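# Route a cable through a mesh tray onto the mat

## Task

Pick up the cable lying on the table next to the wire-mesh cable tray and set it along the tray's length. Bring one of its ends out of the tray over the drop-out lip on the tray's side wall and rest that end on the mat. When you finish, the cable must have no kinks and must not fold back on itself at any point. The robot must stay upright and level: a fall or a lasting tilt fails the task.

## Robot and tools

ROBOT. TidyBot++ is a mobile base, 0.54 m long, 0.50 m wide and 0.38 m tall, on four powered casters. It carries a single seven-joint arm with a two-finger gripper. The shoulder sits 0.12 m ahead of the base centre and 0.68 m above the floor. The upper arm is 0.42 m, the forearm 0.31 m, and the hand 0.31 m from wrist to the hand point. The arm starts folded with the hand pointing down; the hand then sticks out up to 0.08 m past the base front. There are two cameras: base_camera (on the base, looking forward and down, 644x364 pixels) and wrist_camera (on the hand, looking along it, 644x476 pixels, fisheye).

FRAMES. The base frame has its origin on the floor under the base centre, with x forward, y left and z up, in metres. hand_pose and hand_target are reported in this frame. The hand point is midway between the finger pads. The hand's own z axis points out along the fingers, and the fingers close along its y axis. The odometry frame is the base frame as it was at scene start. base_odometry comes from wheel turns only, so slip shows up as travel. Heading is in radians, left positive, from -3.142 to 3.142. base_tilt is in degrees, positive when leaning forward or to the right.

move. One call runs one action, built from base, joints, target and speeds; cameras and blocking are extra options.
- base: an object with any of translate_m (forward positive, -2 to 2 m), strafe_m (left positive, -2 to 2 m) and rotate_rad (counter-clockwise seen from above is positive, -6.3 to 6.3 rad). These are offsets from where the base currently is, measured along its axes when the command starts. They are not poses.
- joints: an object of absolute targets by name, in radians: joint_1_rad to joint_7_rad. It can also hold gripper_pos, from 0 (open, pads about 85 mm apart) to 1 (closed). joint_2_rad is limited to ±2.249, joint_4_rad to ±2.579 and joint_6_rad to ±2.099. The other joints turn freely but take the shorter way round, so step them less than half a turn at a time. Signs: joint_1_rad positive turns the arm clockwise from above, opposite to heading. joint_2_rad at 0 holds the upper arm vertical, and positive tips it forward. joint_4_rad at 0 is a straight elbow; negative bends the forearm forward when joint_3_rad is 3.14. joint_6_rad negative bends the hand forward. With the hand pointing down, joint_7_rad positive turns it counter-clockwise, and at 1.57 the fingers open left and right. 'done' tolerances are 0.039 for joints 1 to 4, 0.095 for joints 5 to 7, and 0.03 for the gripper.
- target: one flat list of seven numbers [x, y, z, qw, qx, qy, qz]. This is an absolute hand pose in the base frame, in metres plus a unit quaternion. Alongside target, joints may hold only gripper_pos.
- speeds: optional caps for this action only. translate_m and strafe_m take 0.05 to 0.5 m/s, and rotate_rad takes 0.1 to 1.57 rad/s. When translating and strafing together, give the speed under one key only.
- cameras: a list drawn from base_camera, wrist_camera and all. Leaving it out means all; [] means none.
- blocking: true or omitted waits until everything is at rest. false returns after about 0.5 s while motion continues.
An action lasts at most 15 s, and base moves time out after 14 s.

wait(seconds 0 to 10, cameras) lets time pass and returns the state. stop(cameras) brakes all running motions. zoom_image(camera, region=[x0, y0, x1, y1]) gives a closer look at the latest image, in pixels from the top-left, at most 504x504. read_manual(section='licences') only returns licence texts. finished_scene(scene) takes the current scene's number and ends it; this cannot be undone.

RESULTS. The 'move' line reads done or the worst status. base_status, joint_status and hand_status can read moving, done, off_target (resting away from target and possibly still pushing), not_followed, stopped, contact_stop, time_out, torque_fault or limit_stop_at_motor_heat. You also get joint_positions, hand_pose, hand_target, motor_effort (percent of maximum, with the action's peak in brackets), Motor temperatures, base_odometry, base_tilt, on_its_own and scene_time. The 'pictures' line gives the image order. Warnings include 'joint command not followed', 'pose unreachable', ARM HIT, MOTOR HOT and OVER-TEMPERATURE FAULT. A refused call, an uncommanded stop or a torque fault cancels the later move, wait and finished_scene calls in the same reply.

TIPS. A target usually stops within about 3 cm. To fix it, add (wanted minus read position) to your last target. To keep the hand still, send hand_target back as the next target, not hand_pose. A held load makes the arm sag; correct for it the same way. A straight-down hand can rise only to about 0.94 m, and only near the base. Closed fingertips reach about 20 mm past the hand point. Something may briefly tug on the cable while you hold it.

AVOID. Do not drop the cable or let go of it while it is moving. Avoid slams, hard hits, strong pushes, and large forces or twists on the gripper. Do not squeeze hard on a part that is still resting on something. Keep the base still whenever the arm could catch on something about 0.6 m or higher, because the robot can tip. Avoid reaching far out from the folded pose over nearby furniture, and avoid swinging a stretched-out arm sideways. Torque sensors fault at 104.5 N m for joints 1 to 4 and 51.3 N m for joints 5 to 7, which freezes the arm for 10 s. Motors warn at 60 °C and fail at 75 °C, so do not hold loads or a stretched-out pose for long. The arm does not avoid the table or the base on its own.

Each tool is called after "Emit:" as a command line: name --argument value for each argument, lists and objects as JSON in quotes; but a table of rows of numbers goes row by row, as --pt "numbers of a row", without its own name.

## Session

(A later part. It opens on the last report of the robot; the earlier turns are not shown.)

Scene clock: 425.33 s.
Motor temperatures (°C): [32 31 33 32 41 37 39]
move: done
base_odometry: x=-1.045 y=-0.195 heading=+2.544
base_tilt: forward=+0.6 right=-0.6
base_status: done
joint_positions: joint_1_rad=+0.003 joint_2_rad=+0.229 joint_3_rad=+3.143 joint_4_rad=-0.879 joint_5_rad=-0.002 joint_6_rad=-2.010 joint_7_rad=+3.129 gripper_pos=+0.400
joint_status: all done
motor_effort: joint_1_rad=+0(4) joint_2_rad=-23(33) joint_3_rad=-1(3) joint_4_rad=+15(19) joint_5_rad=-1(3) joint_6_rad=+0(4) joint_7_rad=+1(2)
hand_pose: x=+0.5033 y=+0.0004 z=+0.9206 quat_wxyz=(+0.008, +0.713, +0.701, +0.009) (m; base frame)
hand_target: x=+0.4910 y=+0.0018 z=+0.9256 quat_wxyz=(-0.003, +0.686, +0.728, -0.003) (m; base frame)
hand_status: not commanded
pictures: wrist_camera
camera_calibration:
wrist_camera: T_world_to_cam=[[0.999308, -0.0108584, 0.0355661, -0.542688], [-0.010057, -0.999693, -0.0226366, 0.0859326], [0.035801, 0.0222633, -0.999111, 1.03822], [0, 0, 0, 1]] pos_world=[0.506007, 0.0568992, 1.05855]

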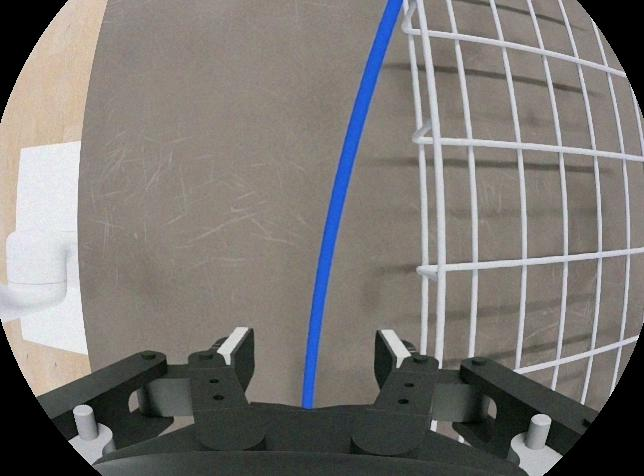

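Emit:
move --base '{"strafe_m": -0.1}' --joints '{"gripper_pos": 0.6, "joint_7_rad": 3.0}' --cameras '[]'

Emit:
move --joints '{"joint_2_rad": 0.15, "joint_4_rad": -1.53, "joint_6_rad": -1.402}' --cameras '["wrist_camera"]'

Scene clock: 450.53 s.
Motor temperatures (°C): [32 31 33 32 41 37 39]
move: done
base_odometry: x=-0.989 y=-0.113 heading=+2.545
base_tilt: forward=+0.6 right=-0.6
base_status: done
joint_positions: joint_1_rad=+0.005 joint_2_rad=+0.229 joint_3_rad=+3.143 joint_4_rad=-0.879 joint_5_rad=-0.002 joint_6_rad=-2.010 joint_7_rad=+3.005 gripper_pos=+0.600
joint_status: all done
motor_effort: joint_1_rad=+0(5) joint_2_rad=-24(24) joint_3_rad=+0(3) joint_4_rad=+15(16) joint_5_rad=-1(2) joint_6_rad=+0(1) joint_7_rad=+1(1)
hand_pose: x=+0.5031 y=-0.0003 z=+0.9206 quat_wxyz=(+0.007, +0.755, +0.655, +0.009) (m; base frame)
hand_target: x=+0.4910 y=+0.0018 z=+0.9256 quat_wxyz=(-0.003, +0.755, +0.656, -0.003) (m; base frame)
hand_status: not commanded
pictures: none
No camera images: "cameras" was empty.

Scene clock: 452.77 s.
Motor temperatures (°C): [32 31 33 32 41 37 39]
move: done
base_odometry: x=-0.989 y=-0.113 heading=+2.545
base_tilt: forward=+0.6 right=-0.5
base_status: not commanded
joint_positions: joint_1_rad=+0.005 joint_2_rad=+0.172 joint_3_rad=+3.143 joint_4_rad=-1.520 joint_5_rad=-0.002 joint_6_rad=-1.454 joint_7_rad=+3.005 gripper_pos=+0.600
joint_status: all done
motor_effort: joint_1_rad=+0(2) joint_2_rad=-23(26) joint_3_rad=-1(2) joint_4_rad=+17(18) joint_5_rad=-1(2) joint_6_rad=+0(1) joint_7_rad=+0(1)
hand_pose: x=+0.5015 y=-0.0003 z=+0.7471 quat_wxyz=(-0.002, +0.756, +0.655, -0.001) (m; base frame)
hand_target: x=+0.5129 y=+0.0019 z=+0.7528 quat_wxyz=(+0.019, +0.755, +0.656, +0.023) (m; base frame)
hand_status: not commanded
pictures: wrist_camera
camera_calibration:
wrist_camera: T_world_to_cam=[[0.99059, -0.136659, 0.00746708, -0.509485], [-0.136465, -0.990397, -0.0221606, 0.144346], [0.0104238, 0.0209331, -0.999727, 0.878211], [0, 0, 0, 1]] pos_world=[0.515235, 0.0549505, 0.884974]

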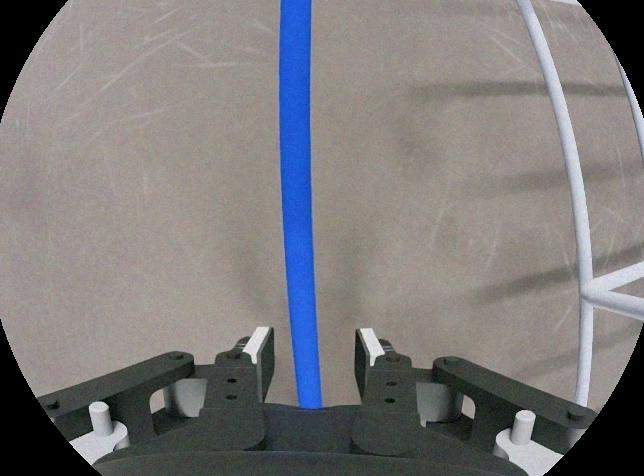

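Emit:
move --joints '{"gripper_pos": 0.96}' --cameras '["wrist_camera"]'

Scene clock: 456.77 s.
Motor temperatures (°C): [32 31 33 32 41 37 39]
move: off_target
base_odometry: x=-0.989 y=-0.113 heading=+2.545
base_tilt: forward=+0.6 right=-0.6
base_status: not commanded
joint_positions: joint_1_rad=+0.005 joint_2_rad=+0.171 joint_3_rad=+3.143 joint_4_rad=-1.520 joint_5_rad=-0.002 joint_6_rad=-1.452 joint_7_rad=+3.005 gripper_pos=+0.923
joint_status: gripper_pos off_target (ended at +0.923, target +0.960)
motor_effort: joint_1_rad=+0(1) joint_2_rad=-23(24) joint_3_rad=+0(1) joint_4_rad=+17(17) joint_5_rad=-1(1) joint_6_rad=+0(1) joint_7_rad=+1(1)
hand_pose: x=+0.5022 y=-0.0003 z=+0.7472 quat_wxyz=(-0.001, +0.756, +0.655, +0.000) (m; base frame)
hand_target: x=+0.5129 y=+0.0019 z=+0.7528 quat_wxyz=(+0.019, +0.755, +0.656, +0.023) (m; base frame)
hand_status: not commanded
pictures: wrist_camera
camera_calibration:
wrist_camera: T_world_to_cam=[[0.990566, -0.136664, 0.0100564, -0.5121], [-0.136412, -0.990397, -0.0225005, 0.144665], [0.0130348, 0.0209164, -0.999696, 0.876943], [0, 0, 0, 1]] pos_world=[0.515573, 0.0549481, 0.885082]

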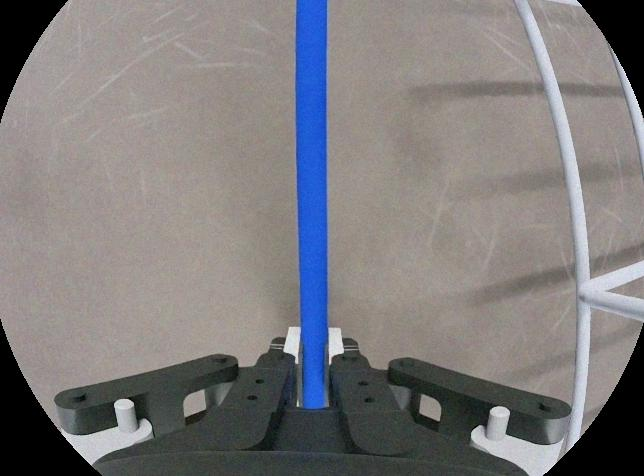

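Emit:
move --joints '{"joint_2_rad": 0.2, "joint_4_rad": -1.22, "joint_6_rad": -1.73}' --cameras '[]'

Emit:
move --joints '{"joint_2_rad": 0.235, "joint_4_rad": -0.946, "joint_6_rad": -2.007}' --cameras '["wrist_camera"]'

Scene clock: 466.13 s.
Motor temperatures (°C): [32 31 33 32 41 37 39]
move: done
base_odometry: x=-0.989 y=-0.113 heading=+2.545
base_tilt: forward=+0.6 right=-0.6
base_status: not commanded
joint_positions: joint_1_rad=+0.005 joint_2_rad=+0.173 joint_3_rad=+3.143 joint_4_rad=-1.245 joint_5_rad=-0.002 joint_6_rad=-1.678 joint_7_rad=+3.005 gripper_pos=+0.923
joint_status: all done
motor_effort: joint_1_rad=-1(2) joint_2_rad=-24(25) joint_3_rad=+0(2) joint_4_rad=+17(19) joint_5_rad=-1(2) joint_6_rad=+0(1) joint_7_rad=+0(1)
hand_pose: x=+0.5165 y=-0.0004 z=+0.8334 quat_wxyz=(+0.015, +0.755, +0.655, +0.018) (m; base frame)
hand_target: x=+0.5108 y=+0.0019 z=+0.8301 quat_wxyz=(-0.003, +0.755, +0.656, -0.003) (m; base frame)
hand_status: not commanded
pictures: none
No camera images: "cameras" was empty.

Scene clock: 467.77 s.
Motor temperatures (°C): [32 31 33 32 41 37 39]
move: done
base_odometry: x=-0.989 y=-0.113 heading=+2.545
base_tilt: forward=+0.7 right=-0.6
base_status: not commanded
joint_positions: joint_1_rad=+0.005 joint_2_rad=+0.207 joint_3_rad=+3.143 joint_4_rad=-0.970 joint_5_rad=-0.002 joint_6_rad=-1.954 joint_7_rad=+3.005 gripper_pos=+0.923
joint_status: all done
motor_effort: joint_1_rad=+0(1) joint_2_rad=-24(26) joint_3_rad=+0(2) joint_4_rad=+16(19) joint_5_rad=-1(2) joint_6_rad=+0(2) joint_7_rad=+1(1)
hand_pose: x=+0.4992 y=-0.0003 z=+0.9028 quat_wxyz=(+0.003, +0.755, +0.655, +0.005) (m; base frame)
hand_target: x=+0.4933 y=+0.0018 z=+0.8995 quat_wxyz=(-0.015, +0.755, +0.656, -0.017) (m; base frame)
hand_status: not commanded
pictures: wrist_camera
camera_calibration:
wrist_camera: T_world_to_cam=[[0.99052, -0.135521, 0.02244, -0.521783], [-0.134984, -0.990559, -0.0239241, 0.14833], [0.0254703, 0.0206683, -0.999462, 1.02607], [0, 0, 0, 1]] pos_world=[0.510724, 0.0550102, 1.04078]

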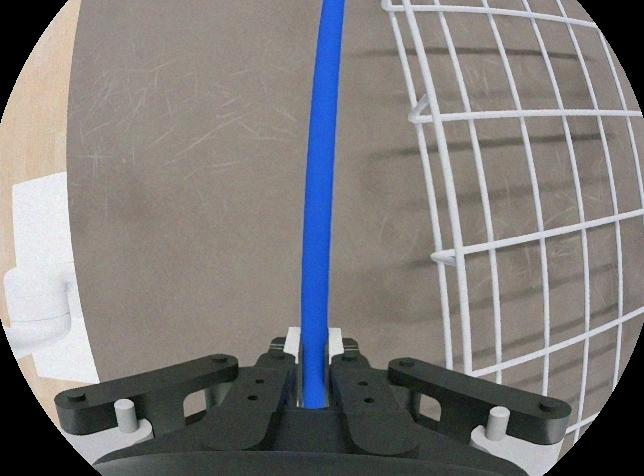

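Emit:
move --joints '{"joint_2_rad": 0.425, "joint_4_rad": -0.855, "joint_6_rad": -1.31, "joint_7_rad": 3.14}' --cameras '["wrist_camera"]'

Scene clock: 477.10 s.
Motor temperatures (°C): [32 31 33 32 41 37 39]
move: done
base_odometry: x=-0.989 y=-0.113 heading=+2.545
base_tilt: forward=+0.6 right=-0.6
base_status: not commanded
joint_positions: joint_1_rad=+0.005 joint_2_rad=+0.413 joint_3_rad=+3.143 joint_4_rad=-0.883 joint_5_rad=-0.002 joint_6_rad=-1.376 joint_7_rad=+3.066 gripper_pos=+0.923
joint_status: all done
motor_effort: joint_1_rad=-2(2) joint_2_rad=-34(37) joint_3_rad=-2(2) joint_4_rad=+20(20) joint_5_rad=-1(3) joint_6_rad=+5(6) joint_7_rad=+0(2)
hand_pose: x=+0.7313 y=-0.0016 z=+0.8753 quat_wxyz=(+0.158, +0.715, +0.659, +0.171) (m; base frame)
hand_target: x=+0.7568 y=+0.0021 z=+0.8902 quat_wxyz=(+0.192, +0.681, +0.680, +0.193) (m; base frame)
hand_status: not commanded
pictures: wrist_camera
camera_calibration:
wrist_camera: T_world_to_cam=[[0.883241, -0.0755917, 0.462786, -1.05812], [-0.0582032, -0.996962, -0.0517616, 0.145894], [0.465293, 0.0187823, -0.884957, 0.570915], [0, 0, 0, 1]] pos_world=[0.677427, 0.0547423, 1.00247]

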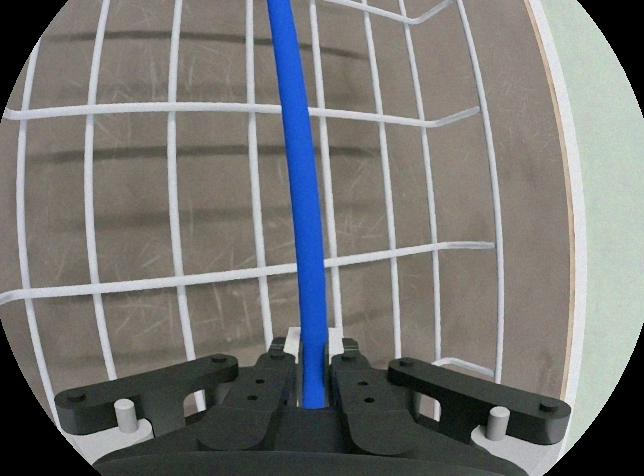

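Emit:
move --joints '{"joint_2_rad": 0.378, "joint_4_rad": -1.095, "joint_6_rad": -1.115, "joint_7_rad": 3.2}' --cameras '["wrist_camera"]'

Scene clock: 484.20 s.
Motor temperatures (°C): [32 31 33 32 41 37 39]
move: done
base_odometry: x=-0.989 y=-0.113 heading=+2.545
base_tilt: forward=+0.7 right=-0.6
base_status: not commanded
joint_positions: joint_1_rad=+0.005 joint_2_rad=+0.394 joint_3_rad=+3.143 joint_4_rad=-1.089 joint_5_rad=-0.002 joint_6_rad=-1.178 joint_7_rad=+3.124 gripper_pos=+0.923
joint_status: all done
motor_effort: joint_1_rad=-2(2) joint_2_rad=-33(35) joint_3_rad=-1(2) joint_4_rad=+19(21) joint_5_rad=-2(3) joint_6_rad=+5(6) joint_7_rad=+0(2)
hand_pose: x=+0.7378 y=-0.0017 z=+0.8218 quat_wxyz=(+0.167, +0.695, +0.679, +0.170) (m; base frame)
hand_target: x=+0.7508 y=+0.0022 z=+0.8388 quat_wxyz=(+0.198, +0.660, +0.700, +0.188) (m; base frame)
hand_status: not commanded
pictures: wrist_camera
camera_calibration:
wrist_camera: T_world_to_cam=[[0.880774, -0.0180027, 0.473195, -1.04576], [-0.0066876, -0.99965, -0.0255838, 0.0838685], [0.473491, 0.019369, -0.880586, 0.510903], [0, 0, 0, 1]] pos_world=[0.679731, 0.055117, 0.946888]

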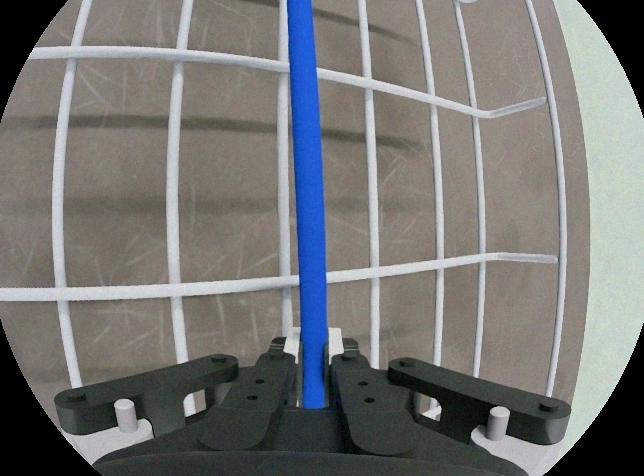

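Emit:
move --joints '{"gripper_pos": 0.5}' --cameras '["wrist_camera"]'

Scene clock: 487.43 s.
Motor temperatures (°C): [32 31 33 32 41 37 39]
move: done
base_odometry: x=-0.989 y=-0.113 heading=+2.545
base_tilt: forward=+0.6 right=-0.6
base_status: not commanded
joint_positions: joint_1_rad=+0.005 joint_2_rad=+0.394 joint_3_rad=+3.143 joint_4_rad=-1.089 joint_5_rad=-0.002 joint_6_rad=-1.169 joint_7_rad=+3.127 gripper_pos=+0.500
joint_status: all done
motor_effort: joint_1_rad=-1(1) joint_2_rad=-33(34) joint_3_rad=+0(2) joint_4_rad=+20(20) joint_5_rad=-1(2) joint_6_rad=+4(5) joint_7_rad=+0(1)
hand_pose: x=+0.7403 y=-0.0018 z=+0.8232 quat_wxyz=(+0.170, +0.693, +0.679, +0.173) (m; base frame)
hand_target: x=+0.7508 y=+0.0022 z=+0.8388 quat_wxyz=(+0.198, +0.660, +0.700, +0.188) (m; base frame)
hand_status: not commanded
pictures: wrist_camera
camera_calibration:
wrist_camera: T_world_to_cam=[[0.87641, -0.015557, 0.481314, -1.05207], [-0.00432098, -0.999692, -0.0244441, 0.0812129], [0.481546, 0.0193433, -0.876207, 0.501367], [0, 0, 0, 1]] pos_world=[0.680961, 0.0551228, 0.947661]

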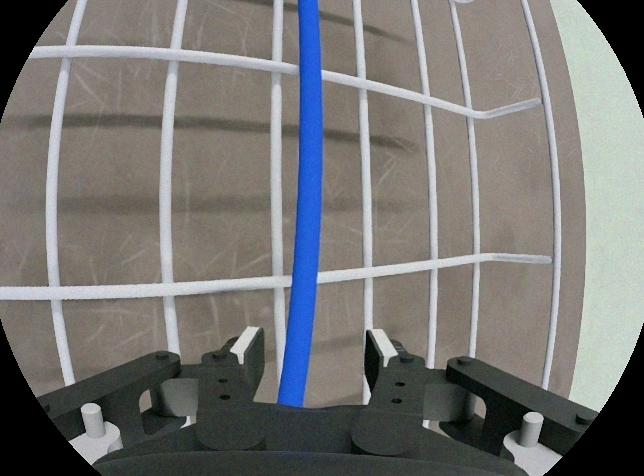

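Emit:
move --joints '{"gripper_pos": 0.4}' --cameras '["wrist_camera"]'

Scene clock: 510.57 s.
Motor temperatures (°C): [32 32 33 32 41 37 39]
move: done
base_odometry: x=-0.989 y=-0.113 heading=+2.545
base_tilt: forward=+0.6 right=-0.6
base_status: not commanded
joint_positions: joint_1_rad=+0.005 joint_2_rad=+0.394 joint_3_rad=+3.143 joint_4_rad=-1.089 joint_5_rad=-0.002 joint_6_rad=-1.169 joint_7_rad=+3.127 gripper_pos=+0.400
joint_status: all done
motor_effort: joint_1_rad=+0(1) joint_2_rad=-33(34) joint_3_rad=-1(2) joint_4_rad=+19(20) joint_5_rad=-1(2) joint_6_rad=+5(5) joint_7_rad=+0(1)
hand_pose: x=+0.7403 y=-0.0018 z=+0.8232 quat_wxyz=(+0.170, +0.693, +0.679, +0.173) (m; base frame)
hand_target: x=+0.7508 y=+0.0022 z=+0.8388 quat_wxyz=(+0.198, +0.660, +0.700, +0.188) (m; base frame)
hand_status: not commanded
pictures: wrist_camera
camera_calibration:
wrist_camera: T_world_to_cam=[[0.87641, -0.015557, 0.481314, -1.05207], [-0.00432098, -0.999692, -0.0244441, 0.0812129], [0.481546, 0.0193433, -0.876207, 0.501367], [0, 0, 0, 1]] pos_world=[0.680961, 0.0551228, 0.947661]

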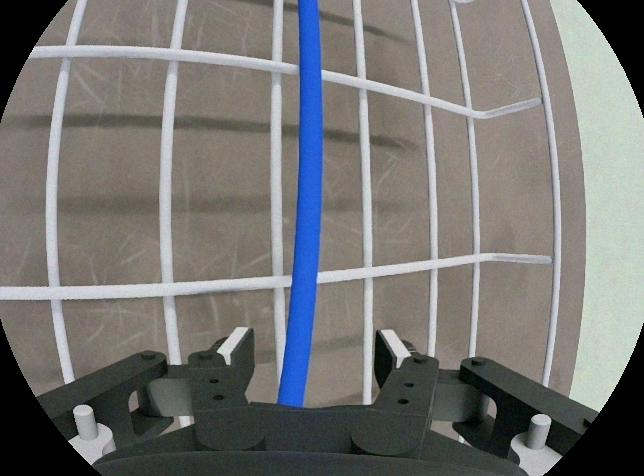

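Emit:
move --joints '{"joint_2_rad": 0.325, "joint_4_rad": -0.95, "joint_6_rad": -1.39}' --cameras '["wrist_camera"]'

Emit:
move --joints '{"joint_2_rad": 0.23, "joint_4_rad": -0.86, "joint_6_rad": -2.06, "joint_7_rad": 3.14}' --cameras '["wrist_camera"]'

Scene clock: 515.13 s.
Motor temperatures (°C): [32 32 33 32 41 37 39]
move: done
base_odometry: x=-0.989 y=-0.113 heading=+2.545
base_tilt: forward=+0.5 right=-0.5
base_status: not commanded
joint_positions: joint_1_rad=+0.005 joint_2_rad=+0.328 joint_3_rad=+3.143 joint_4_rad=-0.968 joint_5_rad=-0.002 joint_6_rad=-1.344 joint_7_rad=+3.127 gripper_pos=+0.400
joint_status: all done
motor_effort: joint_1_rad=-1(1) joint_2_rad=-31(36) joint_3_rad=-1(1) joint_4_rad=+19(21) joint_5_rad=-1(2) joint_6_rad=+5(5) joint_7_rad=+0(1)
hand_pose: x=+0.7068 y=-0.0015 z=+0.8924 quat_wxyz=(+0.174, +0.692, +0.678, +0.177) (m; base frame)
hand_target: x=+0.6969 y=+0.0021 z=+0.8956 quat_wxyz=(+0.171, +0.666, +0.707, +0.162) (m; base frame)
hand_status: not commanded
pictures: wrist_camera
camera_calibration:
wrist_camera: T_world_to_cam=[[0.870941, -0.0151872, 0.491153, -1.06098], [-0.00366642, -0.999695, -0.0244107, 0.0825113], [0.491374, 0.0194595, -0.870731, 0.566228], [0, 0, 0, 1]] pos_world=[0.646125, 0.0553543, 1.01615]

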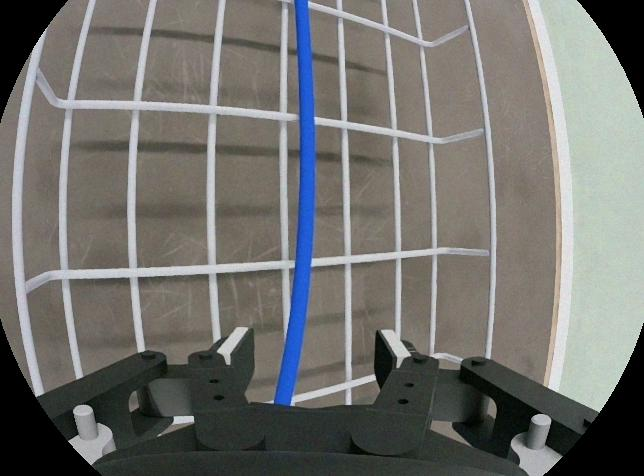

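Scene clock: 516.53 s.
Motor temperatures (°C): [32 32 33 32 41 37 39]
move: done
base_odometry: x=-0.989 y=-0.113 heading=+2.545
base_tilt: forward=+0.6 right=-0.5
base_status: not commanded
joint_positions: joint_1_rad=+0.005 joint_2_rad=+0.229 joint_3_rad=+3.143 joint_4_rad=-0.879 joint_5_rad=-0.002 joint_6_rad=-2.009 joint_7_rad=+3.127 gripper_pos=+0.400
joint_status: all done
motor_effort: joint_1_rad=-1(1) joint_2_rad=-23(34) joint_3_rad=+0(2) joint_4_rad=+15(19) joint_5_rad=+0(1) joint_6_rad=+1(4) joint_7_rad=+0(2)
hand_pose: x=+0.5035 y=-0.0003 z=+0.9206 quat_wxyz=(+0.008, +0.714, +0.700, +0.009) (m; base frame)
hand_target: x=+0.4910 y=+0.0018 z=+0.9256 quat_wxyz=(-0.003, +0.707, +0.707, -0.003) (m; base frame)
hand_status: not commanded
pictures: wrist_camera
camera_calibration:
wrist_camera: T_world_to_cam=[[0.999237, -0.0146597, 0.0362019, -0.543437], [-0.0138432, -0.999646, -0.022701, 0.087184], [0.0365219, 0.0221825, -0.999087, 1.03785], [0, 0, 0, 1]] pos_world=[0.506325, 0.0561645, 1.05855]

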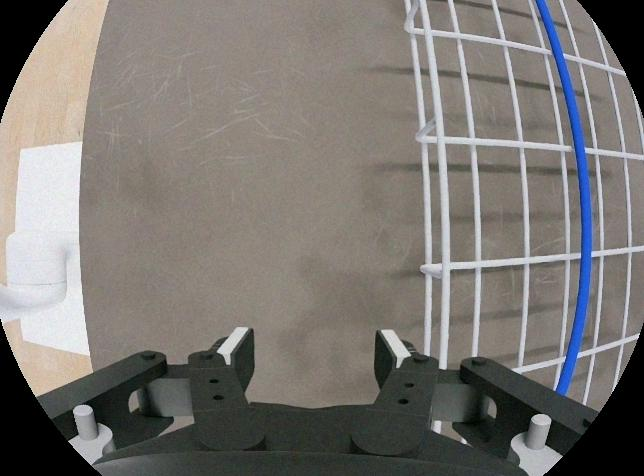

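Now strafe right and look at the crossing.

Emit:
move --base '{"strafe_m": -0.5}'

Scene clock: 520.57 s.
Motor temperatures (°C): [32 32 33 32 41 37 39]
move: done
base_odometry: x=-0.708 y=+0.301 heading=+2.546
base_tilt: forward=+0.6 right=-0.6
base_status: done
joint_positions: joint_1_rad=+0.006 joint_2_rad=+0.229 joint_3_rad=+3.143 joint_4_rad=-0.879 joint_5_rad=-0.002 joint_6_rad=-2.010 joint_7_rad=+3.127 gripper_pos=+0.400
joint_status: not commanded
motor_effort: joint_1_rad=-1(3) joint_2_rad=-24(24) joint_3_rad=-1(3) joint_4_rad=+16(16) joint_5_rad=-1(2) joint_6_rad=+1(1) joint_7_rad=-1(1)
hand_pose: x=+0.5031 y=-0.0007 z=+0.9206 quat_wxyz=(+0.007, +0.714, +0.700, +0.009) (m; base frame)
hand_target: x=+0.4910 y=+0.0018 z=+0.9256 quat_wxyz=(-0.003, +0.707, +0.707, -0.003) (m; base frame)
hand_status: not commanded
pictures: base_camera, wrist_camera
camera_calibration:
wrist_camera: T_world_to_cam=[[0.999262, -0.0155946, 0.0351069, -0.542107], [-0.0148039, -0.999633, -0.0226714, 0.0872815], [0.0354476, 0.022135, -0.999126, 1.03843], [0, 0, 0, 1]] pos_world=[0.506189, 0.0558099, 1.05854]

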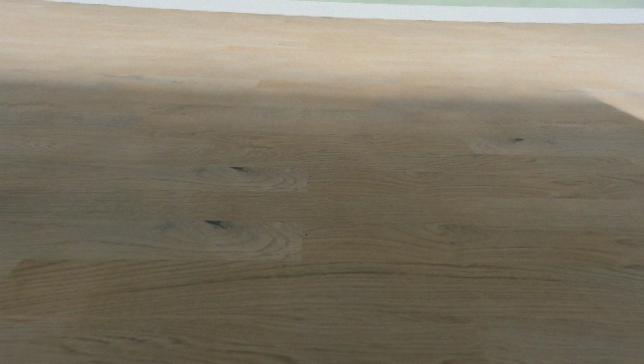

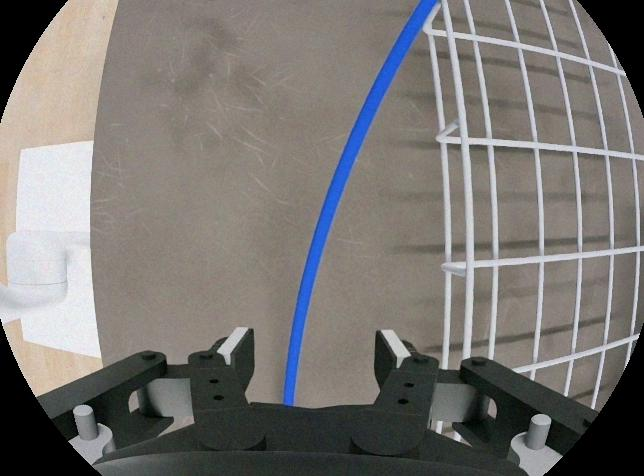

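Emit:
move --joints '{"joint_2_rad": 0.185, "joint_4_rad": -1.25, "joint_6_rad": -1.68, "joint_7_rad": 2.92, "gripper_pos": 0.5}' --cameras '["wrist_camera"]'

Scene clock: 572.90 s.
Motor temperatures (°C): [32 31 33 32 41 37 39]
move: done
base_odometry: x=-0.708 y=+0.301 heading=+2.546
base_tilt: forward=+0.6 right=-0.6
base_status: not commanded
joint_positions: joint_1_rad=+0.006 joint_2_rad=+0.206 joint_3_rad=+3.143 joint_4_rad=-1.241 joint_5_rad=-0.002 joint_6_rad=-1.734 joint_7_rad=+2.995 gripper_pos=+0.500
joint_status: all done
motor_effort: joint_1_rad=+0(1) joint_2_rad=-24(26) joint_3_rad=+0(2) joint_4_rad=+17(18) joint_5_rad=-1(2) joint_6_rad=-1(1) joint_7_rad=+0(2)
hand_pose: x=+0.5050 y=-0.0007 z=+0.8215 quat_wxyz=(-0.013, +0.759, +0.651, -0.014) (m; base frame)
hand_target: x=+0.5161 y=+0.0019 z=+0.8268 quat_wxyz=(+0.008, +0.780, +0.625, +0.010) (m; base frame)
hand_status: not commanded
pictures: wrist_camera
camera_calibration:
wrist_camera: T_world_to_cam=[[0.988747, -0.147252, -0.0263758, -0.484795], [-0.147732, -0.988877, -0.0172495, 0.147762], [-0.0235424, 0.020952, -0.999503, 0.969517], [0, 0, 0, 1]] pos_world=[0.523994, 0.0544176, 0.958797]

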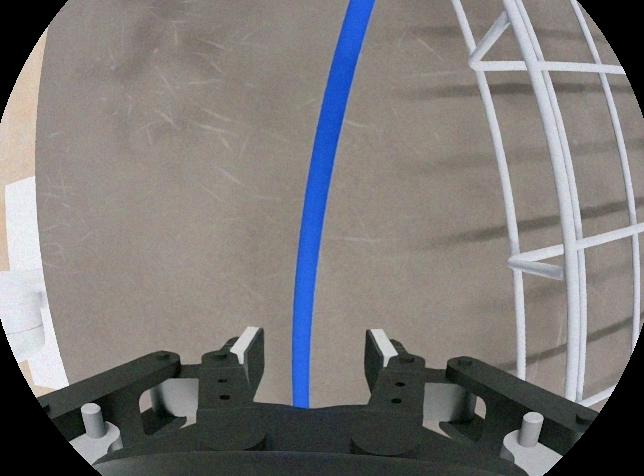

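Emit:
move --joints '{"joint_2_rad": 0.15, "joint_4_rad": -1.53, "joint_6_rad": -1.402, "gripper_pos": 0.55}' --cameras '["wrist_camera"]'

Scene clock: 578.30 s.
Motor temperatures (°C): [32 31 33 32 41 37 39]
move: done
base_odometry: x=-0.708 y=+0.301 heading=+2.546
base_tilt: forward=+0.6 right=-0.6
base_status: not commanded
joint_positions: joint_1_rad=+0.006 joint_2_rad=+0.171 joint_3_rad=+3.143 joint_4_rad=-1.521 joint_5_rad=-0.002 joint_6_rad=-1.454 joint_7_rad=+2.994 gripper_pos=+0.550
joint_status: all done
motor_effort: joint_1_rad=-1(2) joint_2_rad=-23(25) joint_3_rad=+0(1) joint_4_rad=+17(18) joint_5_rad=-1(1) joint_6_rad=+1(1) joint_7_rad=+0(1)
hand_pose: x=+0.5012 y=-0.0007 z=+0.7470 quat_wxyz=(-0.002, +0.760, +0.650, -0.001) (m; base frame)
hand_target: x=+0.5129 y=+0.0019 z=+0.7528 quat_wxyz=(+0.018, +0.780, +0.625, +0.023) (m; base frame)
hand_status: not commanded
pictures: wrist_camera
camera_calibration:
wrist_camera: T_world_to_cam=[[0.988779, -0.149217, 0.00713805, -0.508066], [-0.149029, -0.988587, -0.0220446, 0.150158], [0.010346, 0.0207335, -0.999732, 0.878145], [0, 0, 0, 1]] pos_world=[0.515658, 0.0544253, 0.884846]

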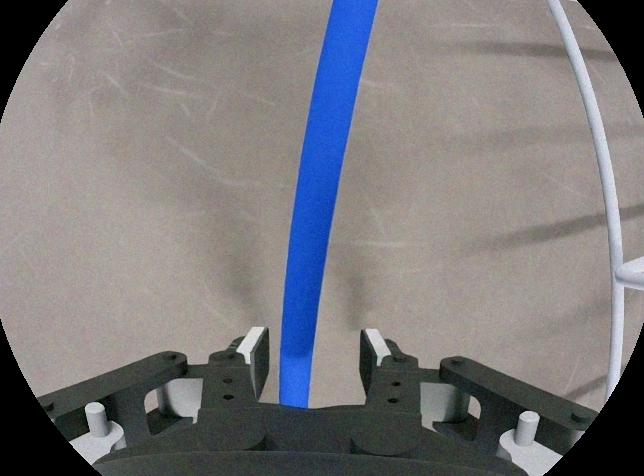

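Emit:
move --joints '{"gripper_pos": 0.96}' --cameras '["wrist_camera"]'

Scene clock: 581.40 s.
Motor temperatures (°C): [32 31 33 32 41 37 39]
move: done
base_odometry: x=-0.708 y=+0.301 heading=+2.546
base_tilt: forward=+0.6 right=-0.6
base_status: not commanded
joint_positions: joint_1_rad=+0.006 joint_2_rad=+0.171 joint_3_rad=+3.143 joint_4_rad=-1.521 joint_5_rad=-0.002 joint_6_rad=-1.452 joint_7_rad=+2.993 gripper_pos=+0.936
joint_status: all done
motor_effort: joint_1_rad=+0(1) joint_2_rad=-24(24) joint_3_rad=-1(1) joint_4_rad=+17(18) joint_5_rad=+0(2) joint_6_rad=+0(1) joint_7_rad=+0(1)
hand_pose: x=+0.5018 y=-0.0007 z=+0.7470 quat_wxyz=(-0.002, +0.760, +0.650, +0.000) (m; base frame)
hand_target: x=+0.5129 y=+0.0019 z=+0.7528 quat_wxyz=(+0.018, +0.780, +0.625, +0.023) (m; base frame)
hand_status: not commanded
pictures: wrist_camera
camera_calibration:
wrist_camera: T_world_to_cam=[[0.988635, -0.150064, 0.00906303, -0.509999], [-0.149833, -0.988459, -0.0223177, 0.150847], [0.0123075, 0.0207061, -0.99971, 0.877161], [0, 0, 0, 1]] pos_world=[0.516008, 0.0544113, 0.884895]

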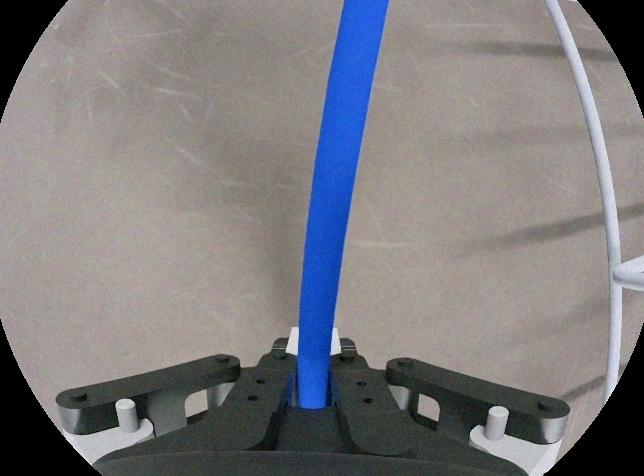

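Gripped. Lift and carry over the tray.

Emit:
move --joints '{"joint_2_rad": 0.2, "joint_4_rad": -1.22, "joint_6_rad": -1.73}' --cameras '[]'

Emit:
move --joints '{"joint_2_rad": 0.235, "joint_4_rad": -0.946, "joint_6_rad": -2.007, "joint_7_rad": 3.05}' --cameras '["wrist_camera"]'

Emit:
move --joints '{"joint_2_rad": 0.425, "joint_4_rad": -0.855, "joint_6_rad": -1.31, "joint_7_rad": 3.2}' --cameras '["wrist_camera"]'

Scene clock: 586.20 s.
Motor temperatures (°C): [32 31 33 32 41 37 39]
move: done
base_odometry: x=-0.708 y=+0.301 heading=+2.546
base_tilt: forward=+0.6 right=-0.5
base_status: not commanded
joint_positions: joint_1_rad=+0.006 joint_2_rad=+0.173 joint_3_rad=+3.143 joint_4_rad=-1.245 joint_5_rad=-0.002 joint_6_rad=-1.678 joint_7_rad=+2.993 gripper_pos=+0.936
joint_status: all done
motor_effort: joint_1_rad=+0(2) joint_2_rad=-24(26) joint_3_rad=+0(2) joint_4_rad=+18(19) joint_5_rad=-1(2) joint_6_rad=+1(2) joint_7_rad=+0(1)
hand_pose: x=+0.5164 y=-0.0007 z=+0.8331 quat_wxyz=(+0.014, +0.760, +0.650, +0.018) (m; base frame)
hand_target: x=+0.5108 y=+0.0019 z=+0.8301 quat_wxyz=(-0.003, +0.780, +0.625, -0.003) (m; base frame)
hand_status: not commanded
pictures: none
No camera images: "cameras" was empty.

Scene clock: 587.83 s.
Motor temperatures (°C): [32 31 33 32 41 37 39]
move: done
base_odometry: x=-0.708 y=+0.301 heading=+2.546
base_tilt: forward=+0.6 right=-0.6
base_status: not commanded
joint_positions: joint_1_rad=+0.006 joint_2_rad=+0.207 joint_3_rad=+3.143 joint_4_rad=-0.971 joint_5_rad=-0.002 joint_6_rad=-1.955 joint_7_rad=+2.993 gripper_pos=+0.936
joint_status: all done
motor_effort: joint_1_rad=+0(1) joint_2_rad=-24(26) joint_3_rad=-1(1) joint_4_rad=+16(19) joint_5_rad=-1(2) joint_6_rad=+0(2) joint_7_rad=+0(2)
hand_pose: x=+0.4988 y=-0.0006 z=+0.9026 quat_wxyz=(+0.002, +0.760, +0.650, +0.004) (m; base frame)
hand_target: x=+0.4933 y=+0.0018 z=+0.8995 quat_wxyz=(-0.016, +0.738, +0.674, -0.017) (m; base frame)
hand_status: not commanded
pictures: wrist_camera
camera_calibration:
wrist_camera: T_world_to_cam=[[0.988649, -0.1488, 0.0207576, -0.518978], [-0.148302, -0.988656, -0.023797, 0.154454], [0.0240632, 0.0204485, -0.999501, 1.0267], [0, 0, 0, 1]] pos_world=[0.511288, 0.054483, 1.04064]

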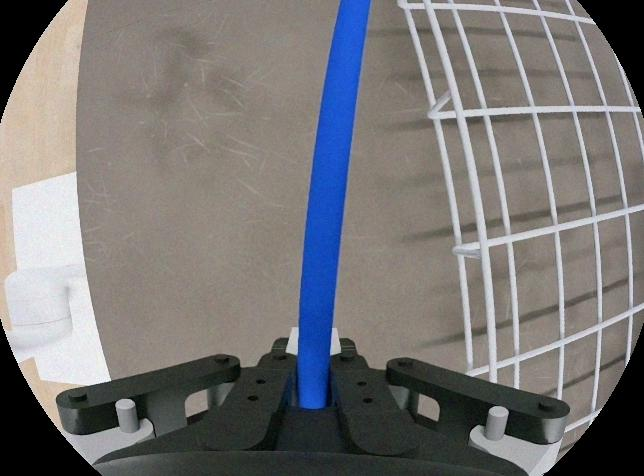

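Scene clock: 589.43 s.
Motor temperatures (°C): [32 31 33 32 41 37 39]
move: done
base_odometry: x=-0.708 y=+0.301 heading=+2.546
base_tilt: forward=+0.6 right=-0.5
base_status: not commanded
joint_positions: joint_1_rad=+0.006 joint_2_rad=+0.413 joint_3_rad=+3.143 joint_4_rad=-0.882 joint_5_rad=-0.002 joint_6_rad=-1.374 joint_7_rad=+3.124 gripper_pos=+0.936
joint_status: all done
motor_effort: joint_1_rad=-1(3) joint_2_rad=-34(38) joint_3_rad=-1(3) joint_4_rad=+19(20) joint_5_rad=-2(3) joint_6_rad=+5(5) joint_7_rad=+0(2)
hand_pose: x=+0.7322 y=-0.0022 z=+0.8753 quat_wxyz=(+0.164, +0.696, +0.679, +0.167) (m; base frame)
hand_target: x=+0.7568 y=+0.0021 z=+0.8902 quat_wxyz=(+0.198, +0.660, +0.700, +0.187) (m; base frame)
hand_status: not commanded
pictures: wrist_camera
camera_calibration:
wrist_camera: T_world_to_cam=[[0.884642, -0.0187568, 0.465894, -1.06266], [-0.00770718, -0.999642, -0.0256111, 0.0855106], [0.466208, 0.0190659, -0.88447, 0.569378], [0, 0, 0, 1]] pos_world=[0.675287, 0.0546921, 1.00088]

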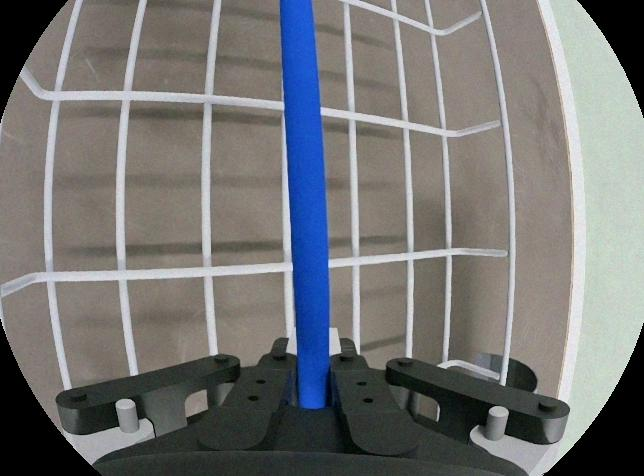

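Emit:
move --joints '{"joint_2_rad": 0.378, "joint_4_rad": -1.095, "joint_6_rad": -1.115}' --cameras '["wrist_camera"]'

Emit:
move --joints '{"gripper_pos": 0.4}' --cameras '["wrist_camera"]'

Emit:
move --joints '{"joint_2_rad": 0.325, "joint_4_rad": -0.95, "joint_6_rad": -1.39}' --cameras '["wrist_camera"]'

Emit:
move --joints '{"joint_2_rad": 0.23, "joint_4_rad": -0.86, "joint_6_rad": -2.06, "joint_7_rad": 3.14}' --base '{"strafe_m": -0.4}' --cameras '["wrist_camera"]'

Scene clock: 596.37 s.
Motor temperatures (°C): [32 31 33 32 41 37 39]
move: done
base_odometry: x=-0.708 y=+0.301 heading=+2.546
base_tilt: forward=+0.6 right=-0.6
base_status: not commanded
joint_positions: joint_1_rad=+0.006 joint_2_rad=+0.396 joint_3_rad=+3.143 joint_4_rad=-1.089 joint_5_rad=-0.002 joint_6_rad=-1.174 joint_7_rad=+3.125 gripper_pos=+0.936
joint_status: all done
motor_effort: joint_1_rad=+1(2) joint_2_rad=-34(36) joint_3_rad=-1(3) joint_4_rad=+20(20) joint_5_rad=-1(3) joint_6_rad=+4(6) joint_7_rad=+1(1)
hand_pose: x=+0.7389 y=-0.0023 z=+0.8215 quat_wxyz=(+0.168, +0.695, +0.678, +0.171) (m; base frame)
hand_target: x=+0.7508 y=+0.0022 z=+0.8388 quat_wxyz=(+0.198, +0.660, +0.700, +0.188) (m; base frame)
hand_status: not commanded
pictures: wrist_camera
camera_calibration:
wrist_camera: T_world_to_cam=[[0.879729, -0.0176506, 0.475149, -1.04745], [-0.00654703, -0.999666, -0.0250135, 0.0827147], [0.475431, 0.0188943, -0.87955, 0.507835], [0, 0, 0, 1]] pos_world=[0.680574, 0.0546037, 0.946431]

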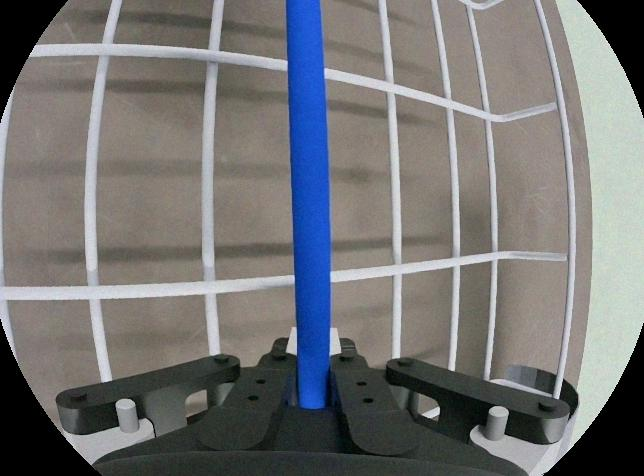

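Scene clock: 597.23 s.
Motor temperatures (°C): [32 31 33 32 41 37 39]
move: done
base_odometry: x=-0.708 y=+0.301 heading=+2.546
base_tilt: forward=+0.6 right=-0.6
base_status: not commanded
joint_positions: joint_1_rad=+0.006 joint_2_rad=+0.396 joint_3_rad=+3.143 joint_4_rad=-1.089 joint_5_rad=-0.002 joint_6_rad=-1.170 joint_7_rad=+3.126 gripper_pos=+0.400
joint_status: all done
motor_effort: joint_1_rad=-1(1) joint_2_rad=-34(34) joint_3_rad=-1(1) joint_4_rad=+19(20) joint_5_rad=+0(2) joint_6_rad=+4(5) joint_7_rad=+0(1)
hand_pose: x=+0.7401 y=-0.0023 z=+0.8222 quat_wxyz=(+0.169, +0.694, +0.678, +0.172) (m; base frame)
hand_target: x=+0.7508 y=+0.0022 z=+0.8388 quat_wxyz=(+0.198, +0.660, +0.700, +0.188) (m; base frame)
hand_status: not commanded
pictures: wrist_camera
camera_calibration:
wrist_camera: T_world_to_cam=[[0.877684, -0.0165479, 0.478955, -1.0504], [-0.005479, -0.999685, -0.0244989, 0.0815154], [0.479209, 0.0188781, -0.877498, 0.503348], [0, 0, 0, 1]] pos_world=[0.681159, 0.0546055, 0.946779]

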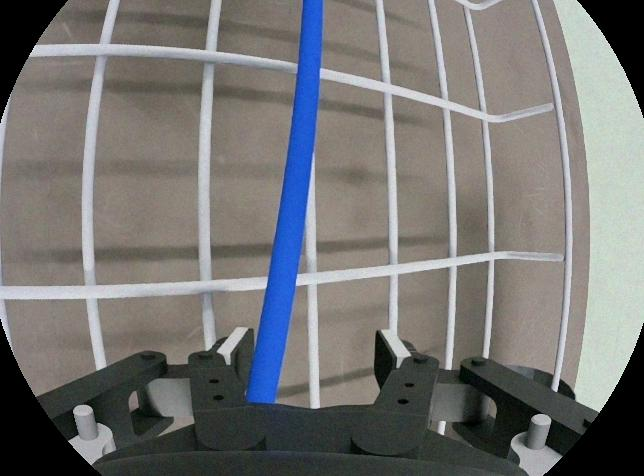

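Scene clock: 598.33 s.
Motor temperatures (°C): [32 31 33 32 41 37 39]
move: done
base_odometry: x=-0.708 y=+0.301 heading=+2.546
base_tilt: forward=+0.6 right=-0.6
base_status: not commanded
joint_positions: joint_1_rad=+0.006 joint_2_rad=+0.328 joint_3_rad=+3.143 joint_4_rad=-0.967 joint_5_rad=-0.002 joint_6_rad=-1.345 joint_7_rad=+3.126 gripper_pos=+0.400
joint_status: all done
motor_effort: joint_1_rad=-1(1) joint_2_rad=-31(37) joint_3_rad=+0(1) joint_4_rad=+19(21) joint_5_rad=+0(2) joint_6_rad=+4(6) joint_7_rad=+0(1)
hand_pose: x=+0.7068 y=-0.0021 z=+0.8924 quat_wxyz=(+0.174, +0.693, +0.677, +0.177) (m; base frame)
hand_target: x=+0.6969 y=+0.0021 z=+0.8956 quat_wxyz=(+0.171, +0.666, +0.707, +0.162) (m; base frame)
hand_status: not commanded
pictures: wrist_camera
camera_calibration:
wrist_camera: T_world_to_cam=[[0.870912, -0.0161705, 0.491174, -1.06098], [-0.00476112, -0.999689, -0.0244699, 0.0827957], [0.491417, 0.0189726, -0.870718, 0.566268], [0, 0, 0, 1]] pos_world=[0.646143, 0.0548697, 1.01621]

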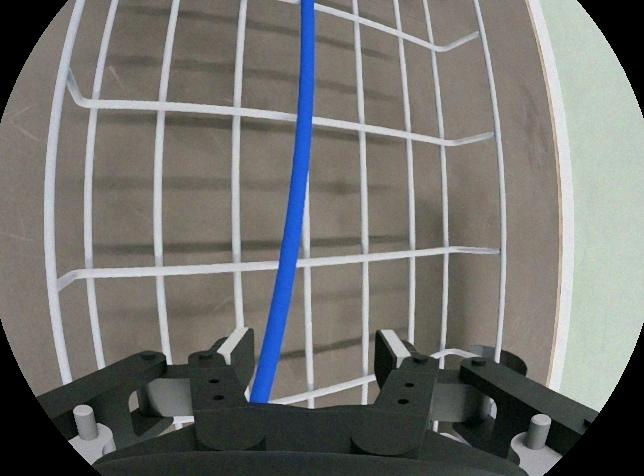

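Scene clock: 600.33 s.
Motor temperatures (°C): [32 31 33 32 41 37 39]
move: done
base_odometry: x=-0.484 y=+0.632 heading=+2.546
base_tilt: forward=+0.6 right=-0.6
base_status: done
joint_positions: joint_1_rad=+0.005 joint_2_rad=+0.229 joint_3_rad=+3.143 joint_4_rad=-0.879 joint_5_rad=-0.002 joint_6_rad=-2.010 joint_7_rad=+3.126 gripper_pos=+0.400
joint_status: all done
motor_effort: joint_1_rad=-1(5) joint_2_rad=-23(34) joint_3_rad=-1(3) joint_4_rad=+15(20) joint_5_rad=-1(2) joint_6_rad=-1(4) joint_7_rad=+1(2)
hand_pose: x=+0.5033 y=-0.0003 z=+0.9205 quat_wxyz=(+0.008, +0.714, +0.700, +0.009) (m; base frame)
hand_target: x=+0.4910 y=+0.0018 z=+0.9256 quat_wxyz=(-0.003, +0.707, +0.707, -0.003) (m; base frame)
hand_status: not commanded
pictures: wrist_camera
camera_calibration:
wrist_camera: T_world_to_cam=[[0.999257, -0.0147808, 0.0355974, -0.542766], [-0.0139783, -0.999645, -0.0226866, 0.0872629], [0.0359201, 0.0221722, -0.999109, 1.03812], [0, 0, 0, 1]] pos_world=[0.506292, 0.056192, 1.0585]

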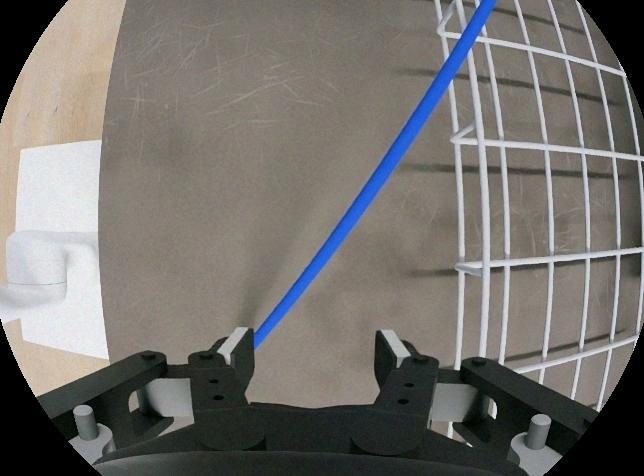

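Emit:
move --joints '{"joint_2_rad": -0.035, "joint_4_rad": -1.567, "joint_6_rad": -1.545, "joint_7_rad": 2.46}' --base '{"strafe_m": -0.09}' --cameras '["wrist_camera"]'

Scene clock: 650.23 s.
Motor temperatures (°C): [32 31 33 32 41 37 39]
move: done
base_odometry: x=-0.433 y=+0.707 heading=+2.547
base_tilt: forward=+0.6 right=-0.5
base_status: done
joint_positions: joint_1_rad=+0.006 joint_2_rad=-0.013 joint_3_rad=+3.143 joint_4_rad=-1.557 joint_5_rad=-0.002 joint_6_rad=-1.597 joint_7_rad=+2.535 gripper_pos=+0.400
joint_status: all done
motor_effort: joint_1_rad=-1(4) joint_2_rad=-17(24) joint_3_rad=-1(3) joint_4_rad=+16(18) joint_5_rad=+0(2) joint_6_rad=+0(2) joint_7_rad=+0(2)
hand_pose: x=+0.4280 y=+0.0000 z=+0.7996 quat_wxyz=(-0.001, +0.887, +0.461, +0.001) (m; base frame)
hand_target: x=+0.4385 y=+0.0019 z=+0.8039 quat_wxyz=(+0.014, +0.902, +0.431, +0.029) (m; base frame)
hand_status: not commanded
pictures: wrist_camera
camera_calibration:
wrist_camera: T_world_to_cam=[[0.821123, -0.570641, 0.0111833, -0.367397], [-0.570321, -0.821107, -0.0227304, 0.321875], [0.0221536, 0.0122864, -0.999679, 0.926363], [0, 0, 0, 1]] pos_world=[0.464728, 0.0432607, 0.937491]

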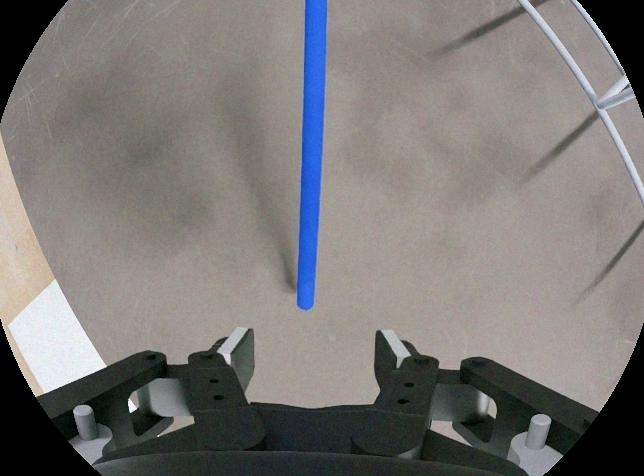

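Emit:
move --joints '{"joint_2_rad": 0.2, "joint_4_rad": -1.23, "joint_6_rad": -1.75, "joint_7_rad": 2.46}' --base '{"strafe_m": 0.10}' --cameras '["wrist_camera"]'

Scene clock: 672.57 s.
Motor temperatures (°C): [32 31 33 32 41 37 39]
move: done
base_odometry: x=-0.489 y=+0.624 heading=+2.547
base_tilt: forward=+0.6 right=-0.6
base_status: done
joint_positions: joint_1_rad=+0.002 joint_2_rad=+0.177 joint_3_rad=+3.141 joint_4_rad=-1.254 joint_5_rad=-0.002 joint_6_rad=-1.698 joint_7_rad=+2.534 gripper_pos=+0.400
joint_status: all done
motor_effort: joint_1_rad=+0(3) joint_2_rad=-23(25) joint_3_rad=+0(3) joint_4_rad=+17(18) joint_5_rad=+0(3) joint_6_rad=+1(2) joint_7_rad=+0(2)
hand_pose: x=+0.5083 y=+0.0014 z=+0.8284 quat_wxyz=(+0.002, +0.887, +0.462, +0.006) (m; base frame)
hand_target: x=+0.5019 y=+0.0019 z=+0.8272 quat_wxyz=(-0.008, +0.902, +0.431, -0.017) (m; base frame)
hand_status: not commanded
pictures: wrist_camera
camera_calibration:
wrist_camera: T_world_to_cam=[[0.822929, -0.567751, 0.021153, -0.442091], [-0.567113, -0.823108, -0.0296028, 0.373593], [0.0342182, 0.0123649, -0.999338, 0.946954], [0, 0, 0, 1]] pos_world=[0.543276, 0.0448006, 0.966738]

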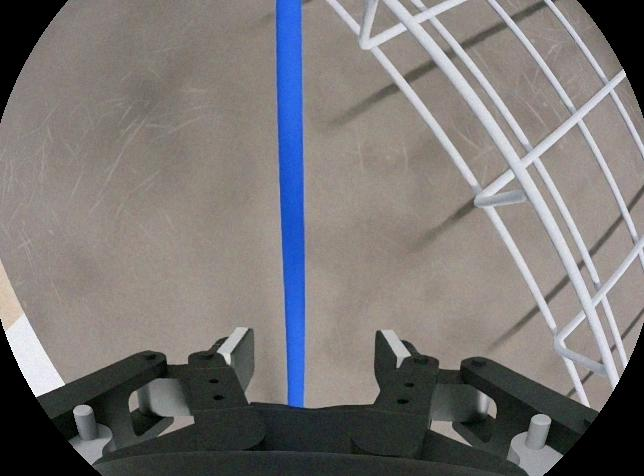

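Emit:
move --joints '{"joint_2_rad": 0.145, "joint_4_rad": -1.545, "joint_6_rad": -1.395, "gripper_pos": 0.5}' --cameras '["wrist_camera"]'

Scene clock: 680.70 s.
Motor temperatures (°C): [32 31 33 32 41 37 39]
move: done
base_odometry: x=-0.489 y=+0.624 heading=+2.547
base_tilt: forward=+0.6 right=-0.6
base_status: not commanded
joint_positions: joint_1_rad=+0.002 joint_2_rad=+0.166 joint_3_rad=+3.141 joint_4_rad=-1.536 joint_5_rad=-0.002 joint_6_rad=-1.449 joint_7_rad=+2.534 gripper_pos=+0.500
joint_status: all done
motor_effort: joint_1_rad=+0(1) joint_2_rad=-22(25) joint_3_rad=-1(1) joint_4_rad=+17(18) joint_5_rad=-2(2) joint_6_rad=+0(1) joint_7_rad=+0(1)
hand_pose: x=+0.4972 y=+0.0014 z=+0.7444 quat_wxyz=(-0.003, +0.887, +0.462, -0.004) (m; base frame)
hand_target: x=+0.5095 y=+0.0019 z=+0.7500 quat_wxyz=(+0.012, +0.902, +0.431, +0.026) (m; base frame)
hand_status: not commanded
pictures: wrist_camera
camera_calibration:
wrist_camera: T_world_to_cam=[[0.822835, -0.568273, 0.00306583, -0.417653], [-0.568148, -0.822747, -0.0171707, 0.35609], [0.01228, 0.0123868, -0.999848, 0.874624], [0, 0, 0, 1]] pos_world=[0.535231, 0.0447969, 0.881886]

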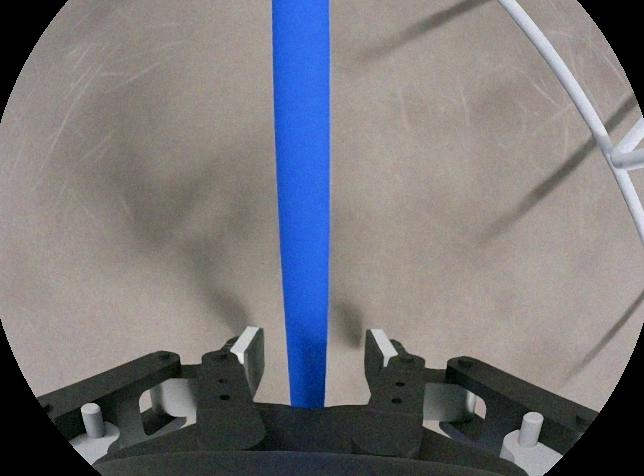

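Emit:
move --joints '{"joint_4_rad": -1.44, "joint_6_rad": -1.57}' --cameras '["wrist_camera"]'

Scene clock: 689.97 s.
Motor temperatures (°C): [32 31 33 32 41 37 39]
move: done
base_odometry: x=-0.489 y=+0.624 heading=+2.547
base_tilt: forward=+0.6 right=-0.6
base_status: not commanded
joint_positions: joint_1_rad=+0.002 joint_2_rad=+0.161 joint_3_rad=+3.141 joint_4_rad=-1.458 joint_5_rad=-0.002 joint_6_rad=-1.529 joint_7_rad=+2.534 gripper_pos=+0.500
joint_status: all done
motor_effort: joint_1_rad=-1(1) joint_2_rad=-23(24) joint_3_rad=-1(1) joint_4_rad=+17(18) joint_5_rad=-1(2) joint_6_rad=+0(1) joint_7_rad=+0(1)
hand_pose: x=+0.4985 y=+0.0014 z=+0.7709 quat_wxyz=(-0.002, +0.887, +0.462, -0.002) (m; base frame)
hand_target: x=+0.4899 y=+0.0019 z=+0.7824 quat_wxyz=(-0.003, +0.902, +0.431, -0.006) (m; base frame)
hand_status: not commanded
pictures: wrist_camera
camera_calibration:
wrist_camera: T_world_to_cam=[[0.822886, -0.568172, 0.0063313, -0.421328], [-0.567974, -0.822817, -0.0194341, 0.358931], [0.0162514, 0.0123961, -0.999791, 0.899122], [0, 0, 0, 1]] pos_world=[0.535956, 0.0448019, 0.908577]

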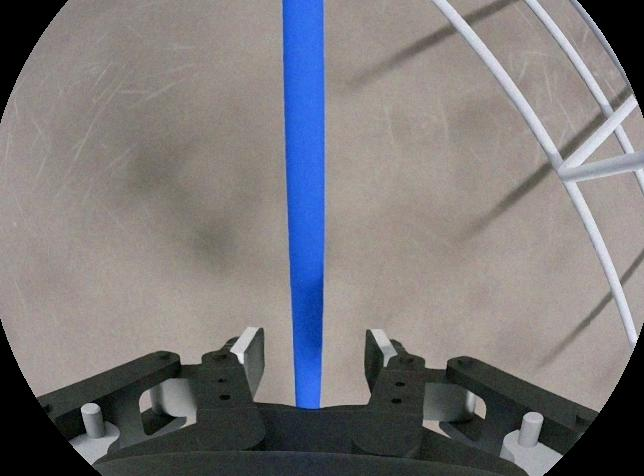

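Emit:
move --joints '{"gripper_pos": 0.96}' --cameras '["wrist_camera"]'

Scene clock: 694.07 s.
Motor temperatures (°C): [32 31 33 32 41 37 39]
move: off_target
base_odometry: x=-0.489 y=+0.624 heading=+2.547
base_tilt: forward=+0.6 right=-0.6
base_status: not commanded
joint_positions: joint_1_rad=+0.002 joint_2_rad=+0.161 joint_3_rad=+3.141 joint_4_rad=-1.458 joint_5_rad=-0.002 joint_6_rad=-1.529 joint_7_rad=+2.534 gripper_pos=+0.915
joint_status: gripper_pos off_target (ended at +0.915, target +0.960)
motor_effort: joint_1_rad=+0(1) joint_2_rad=-23(23) joint_3_rad=+0(1) joint_4_rad=+17(17) joint_5_rad=+0(1) joint_6_rad=+0(1) joint_7_rad=+0(1)
hand_pose: x=+0.4985 y=+0.0014 z=+0.7709 quat_wxyz=(-0.002, +0.887, +0.462, -0.002) (m; base frame)
hand_target: x=+0.4899 y=+0.0019 z=+0.7824 quat_wxyz=(-0.003, +0.902, +0.431, -0.006) (m; base frame)
hand_status: not commanded
pictures: wrist_camera
camera_calibration:
wrist_camera: T_world_to_cam=[[0.822886, -0.568172, 0.0063313, -0.421328], [-0.567974, -0.822817, -0.0194341, 0.358931], [0.0162514, 0.0123961, -0.999791, 0.899122], [0, 0, 0, 1]] pos_world=[0.535956, 0.0448019, 0.908577]

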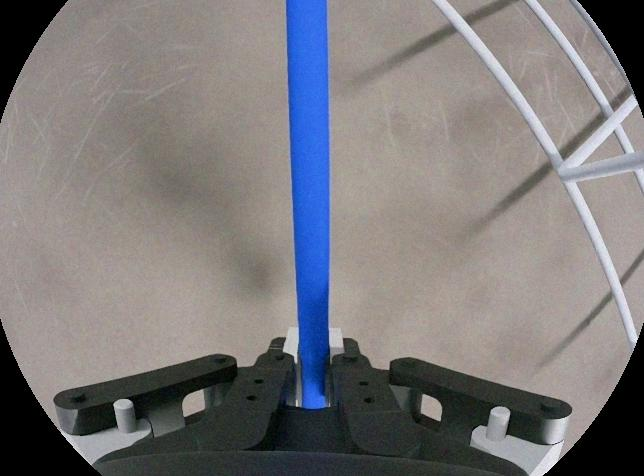

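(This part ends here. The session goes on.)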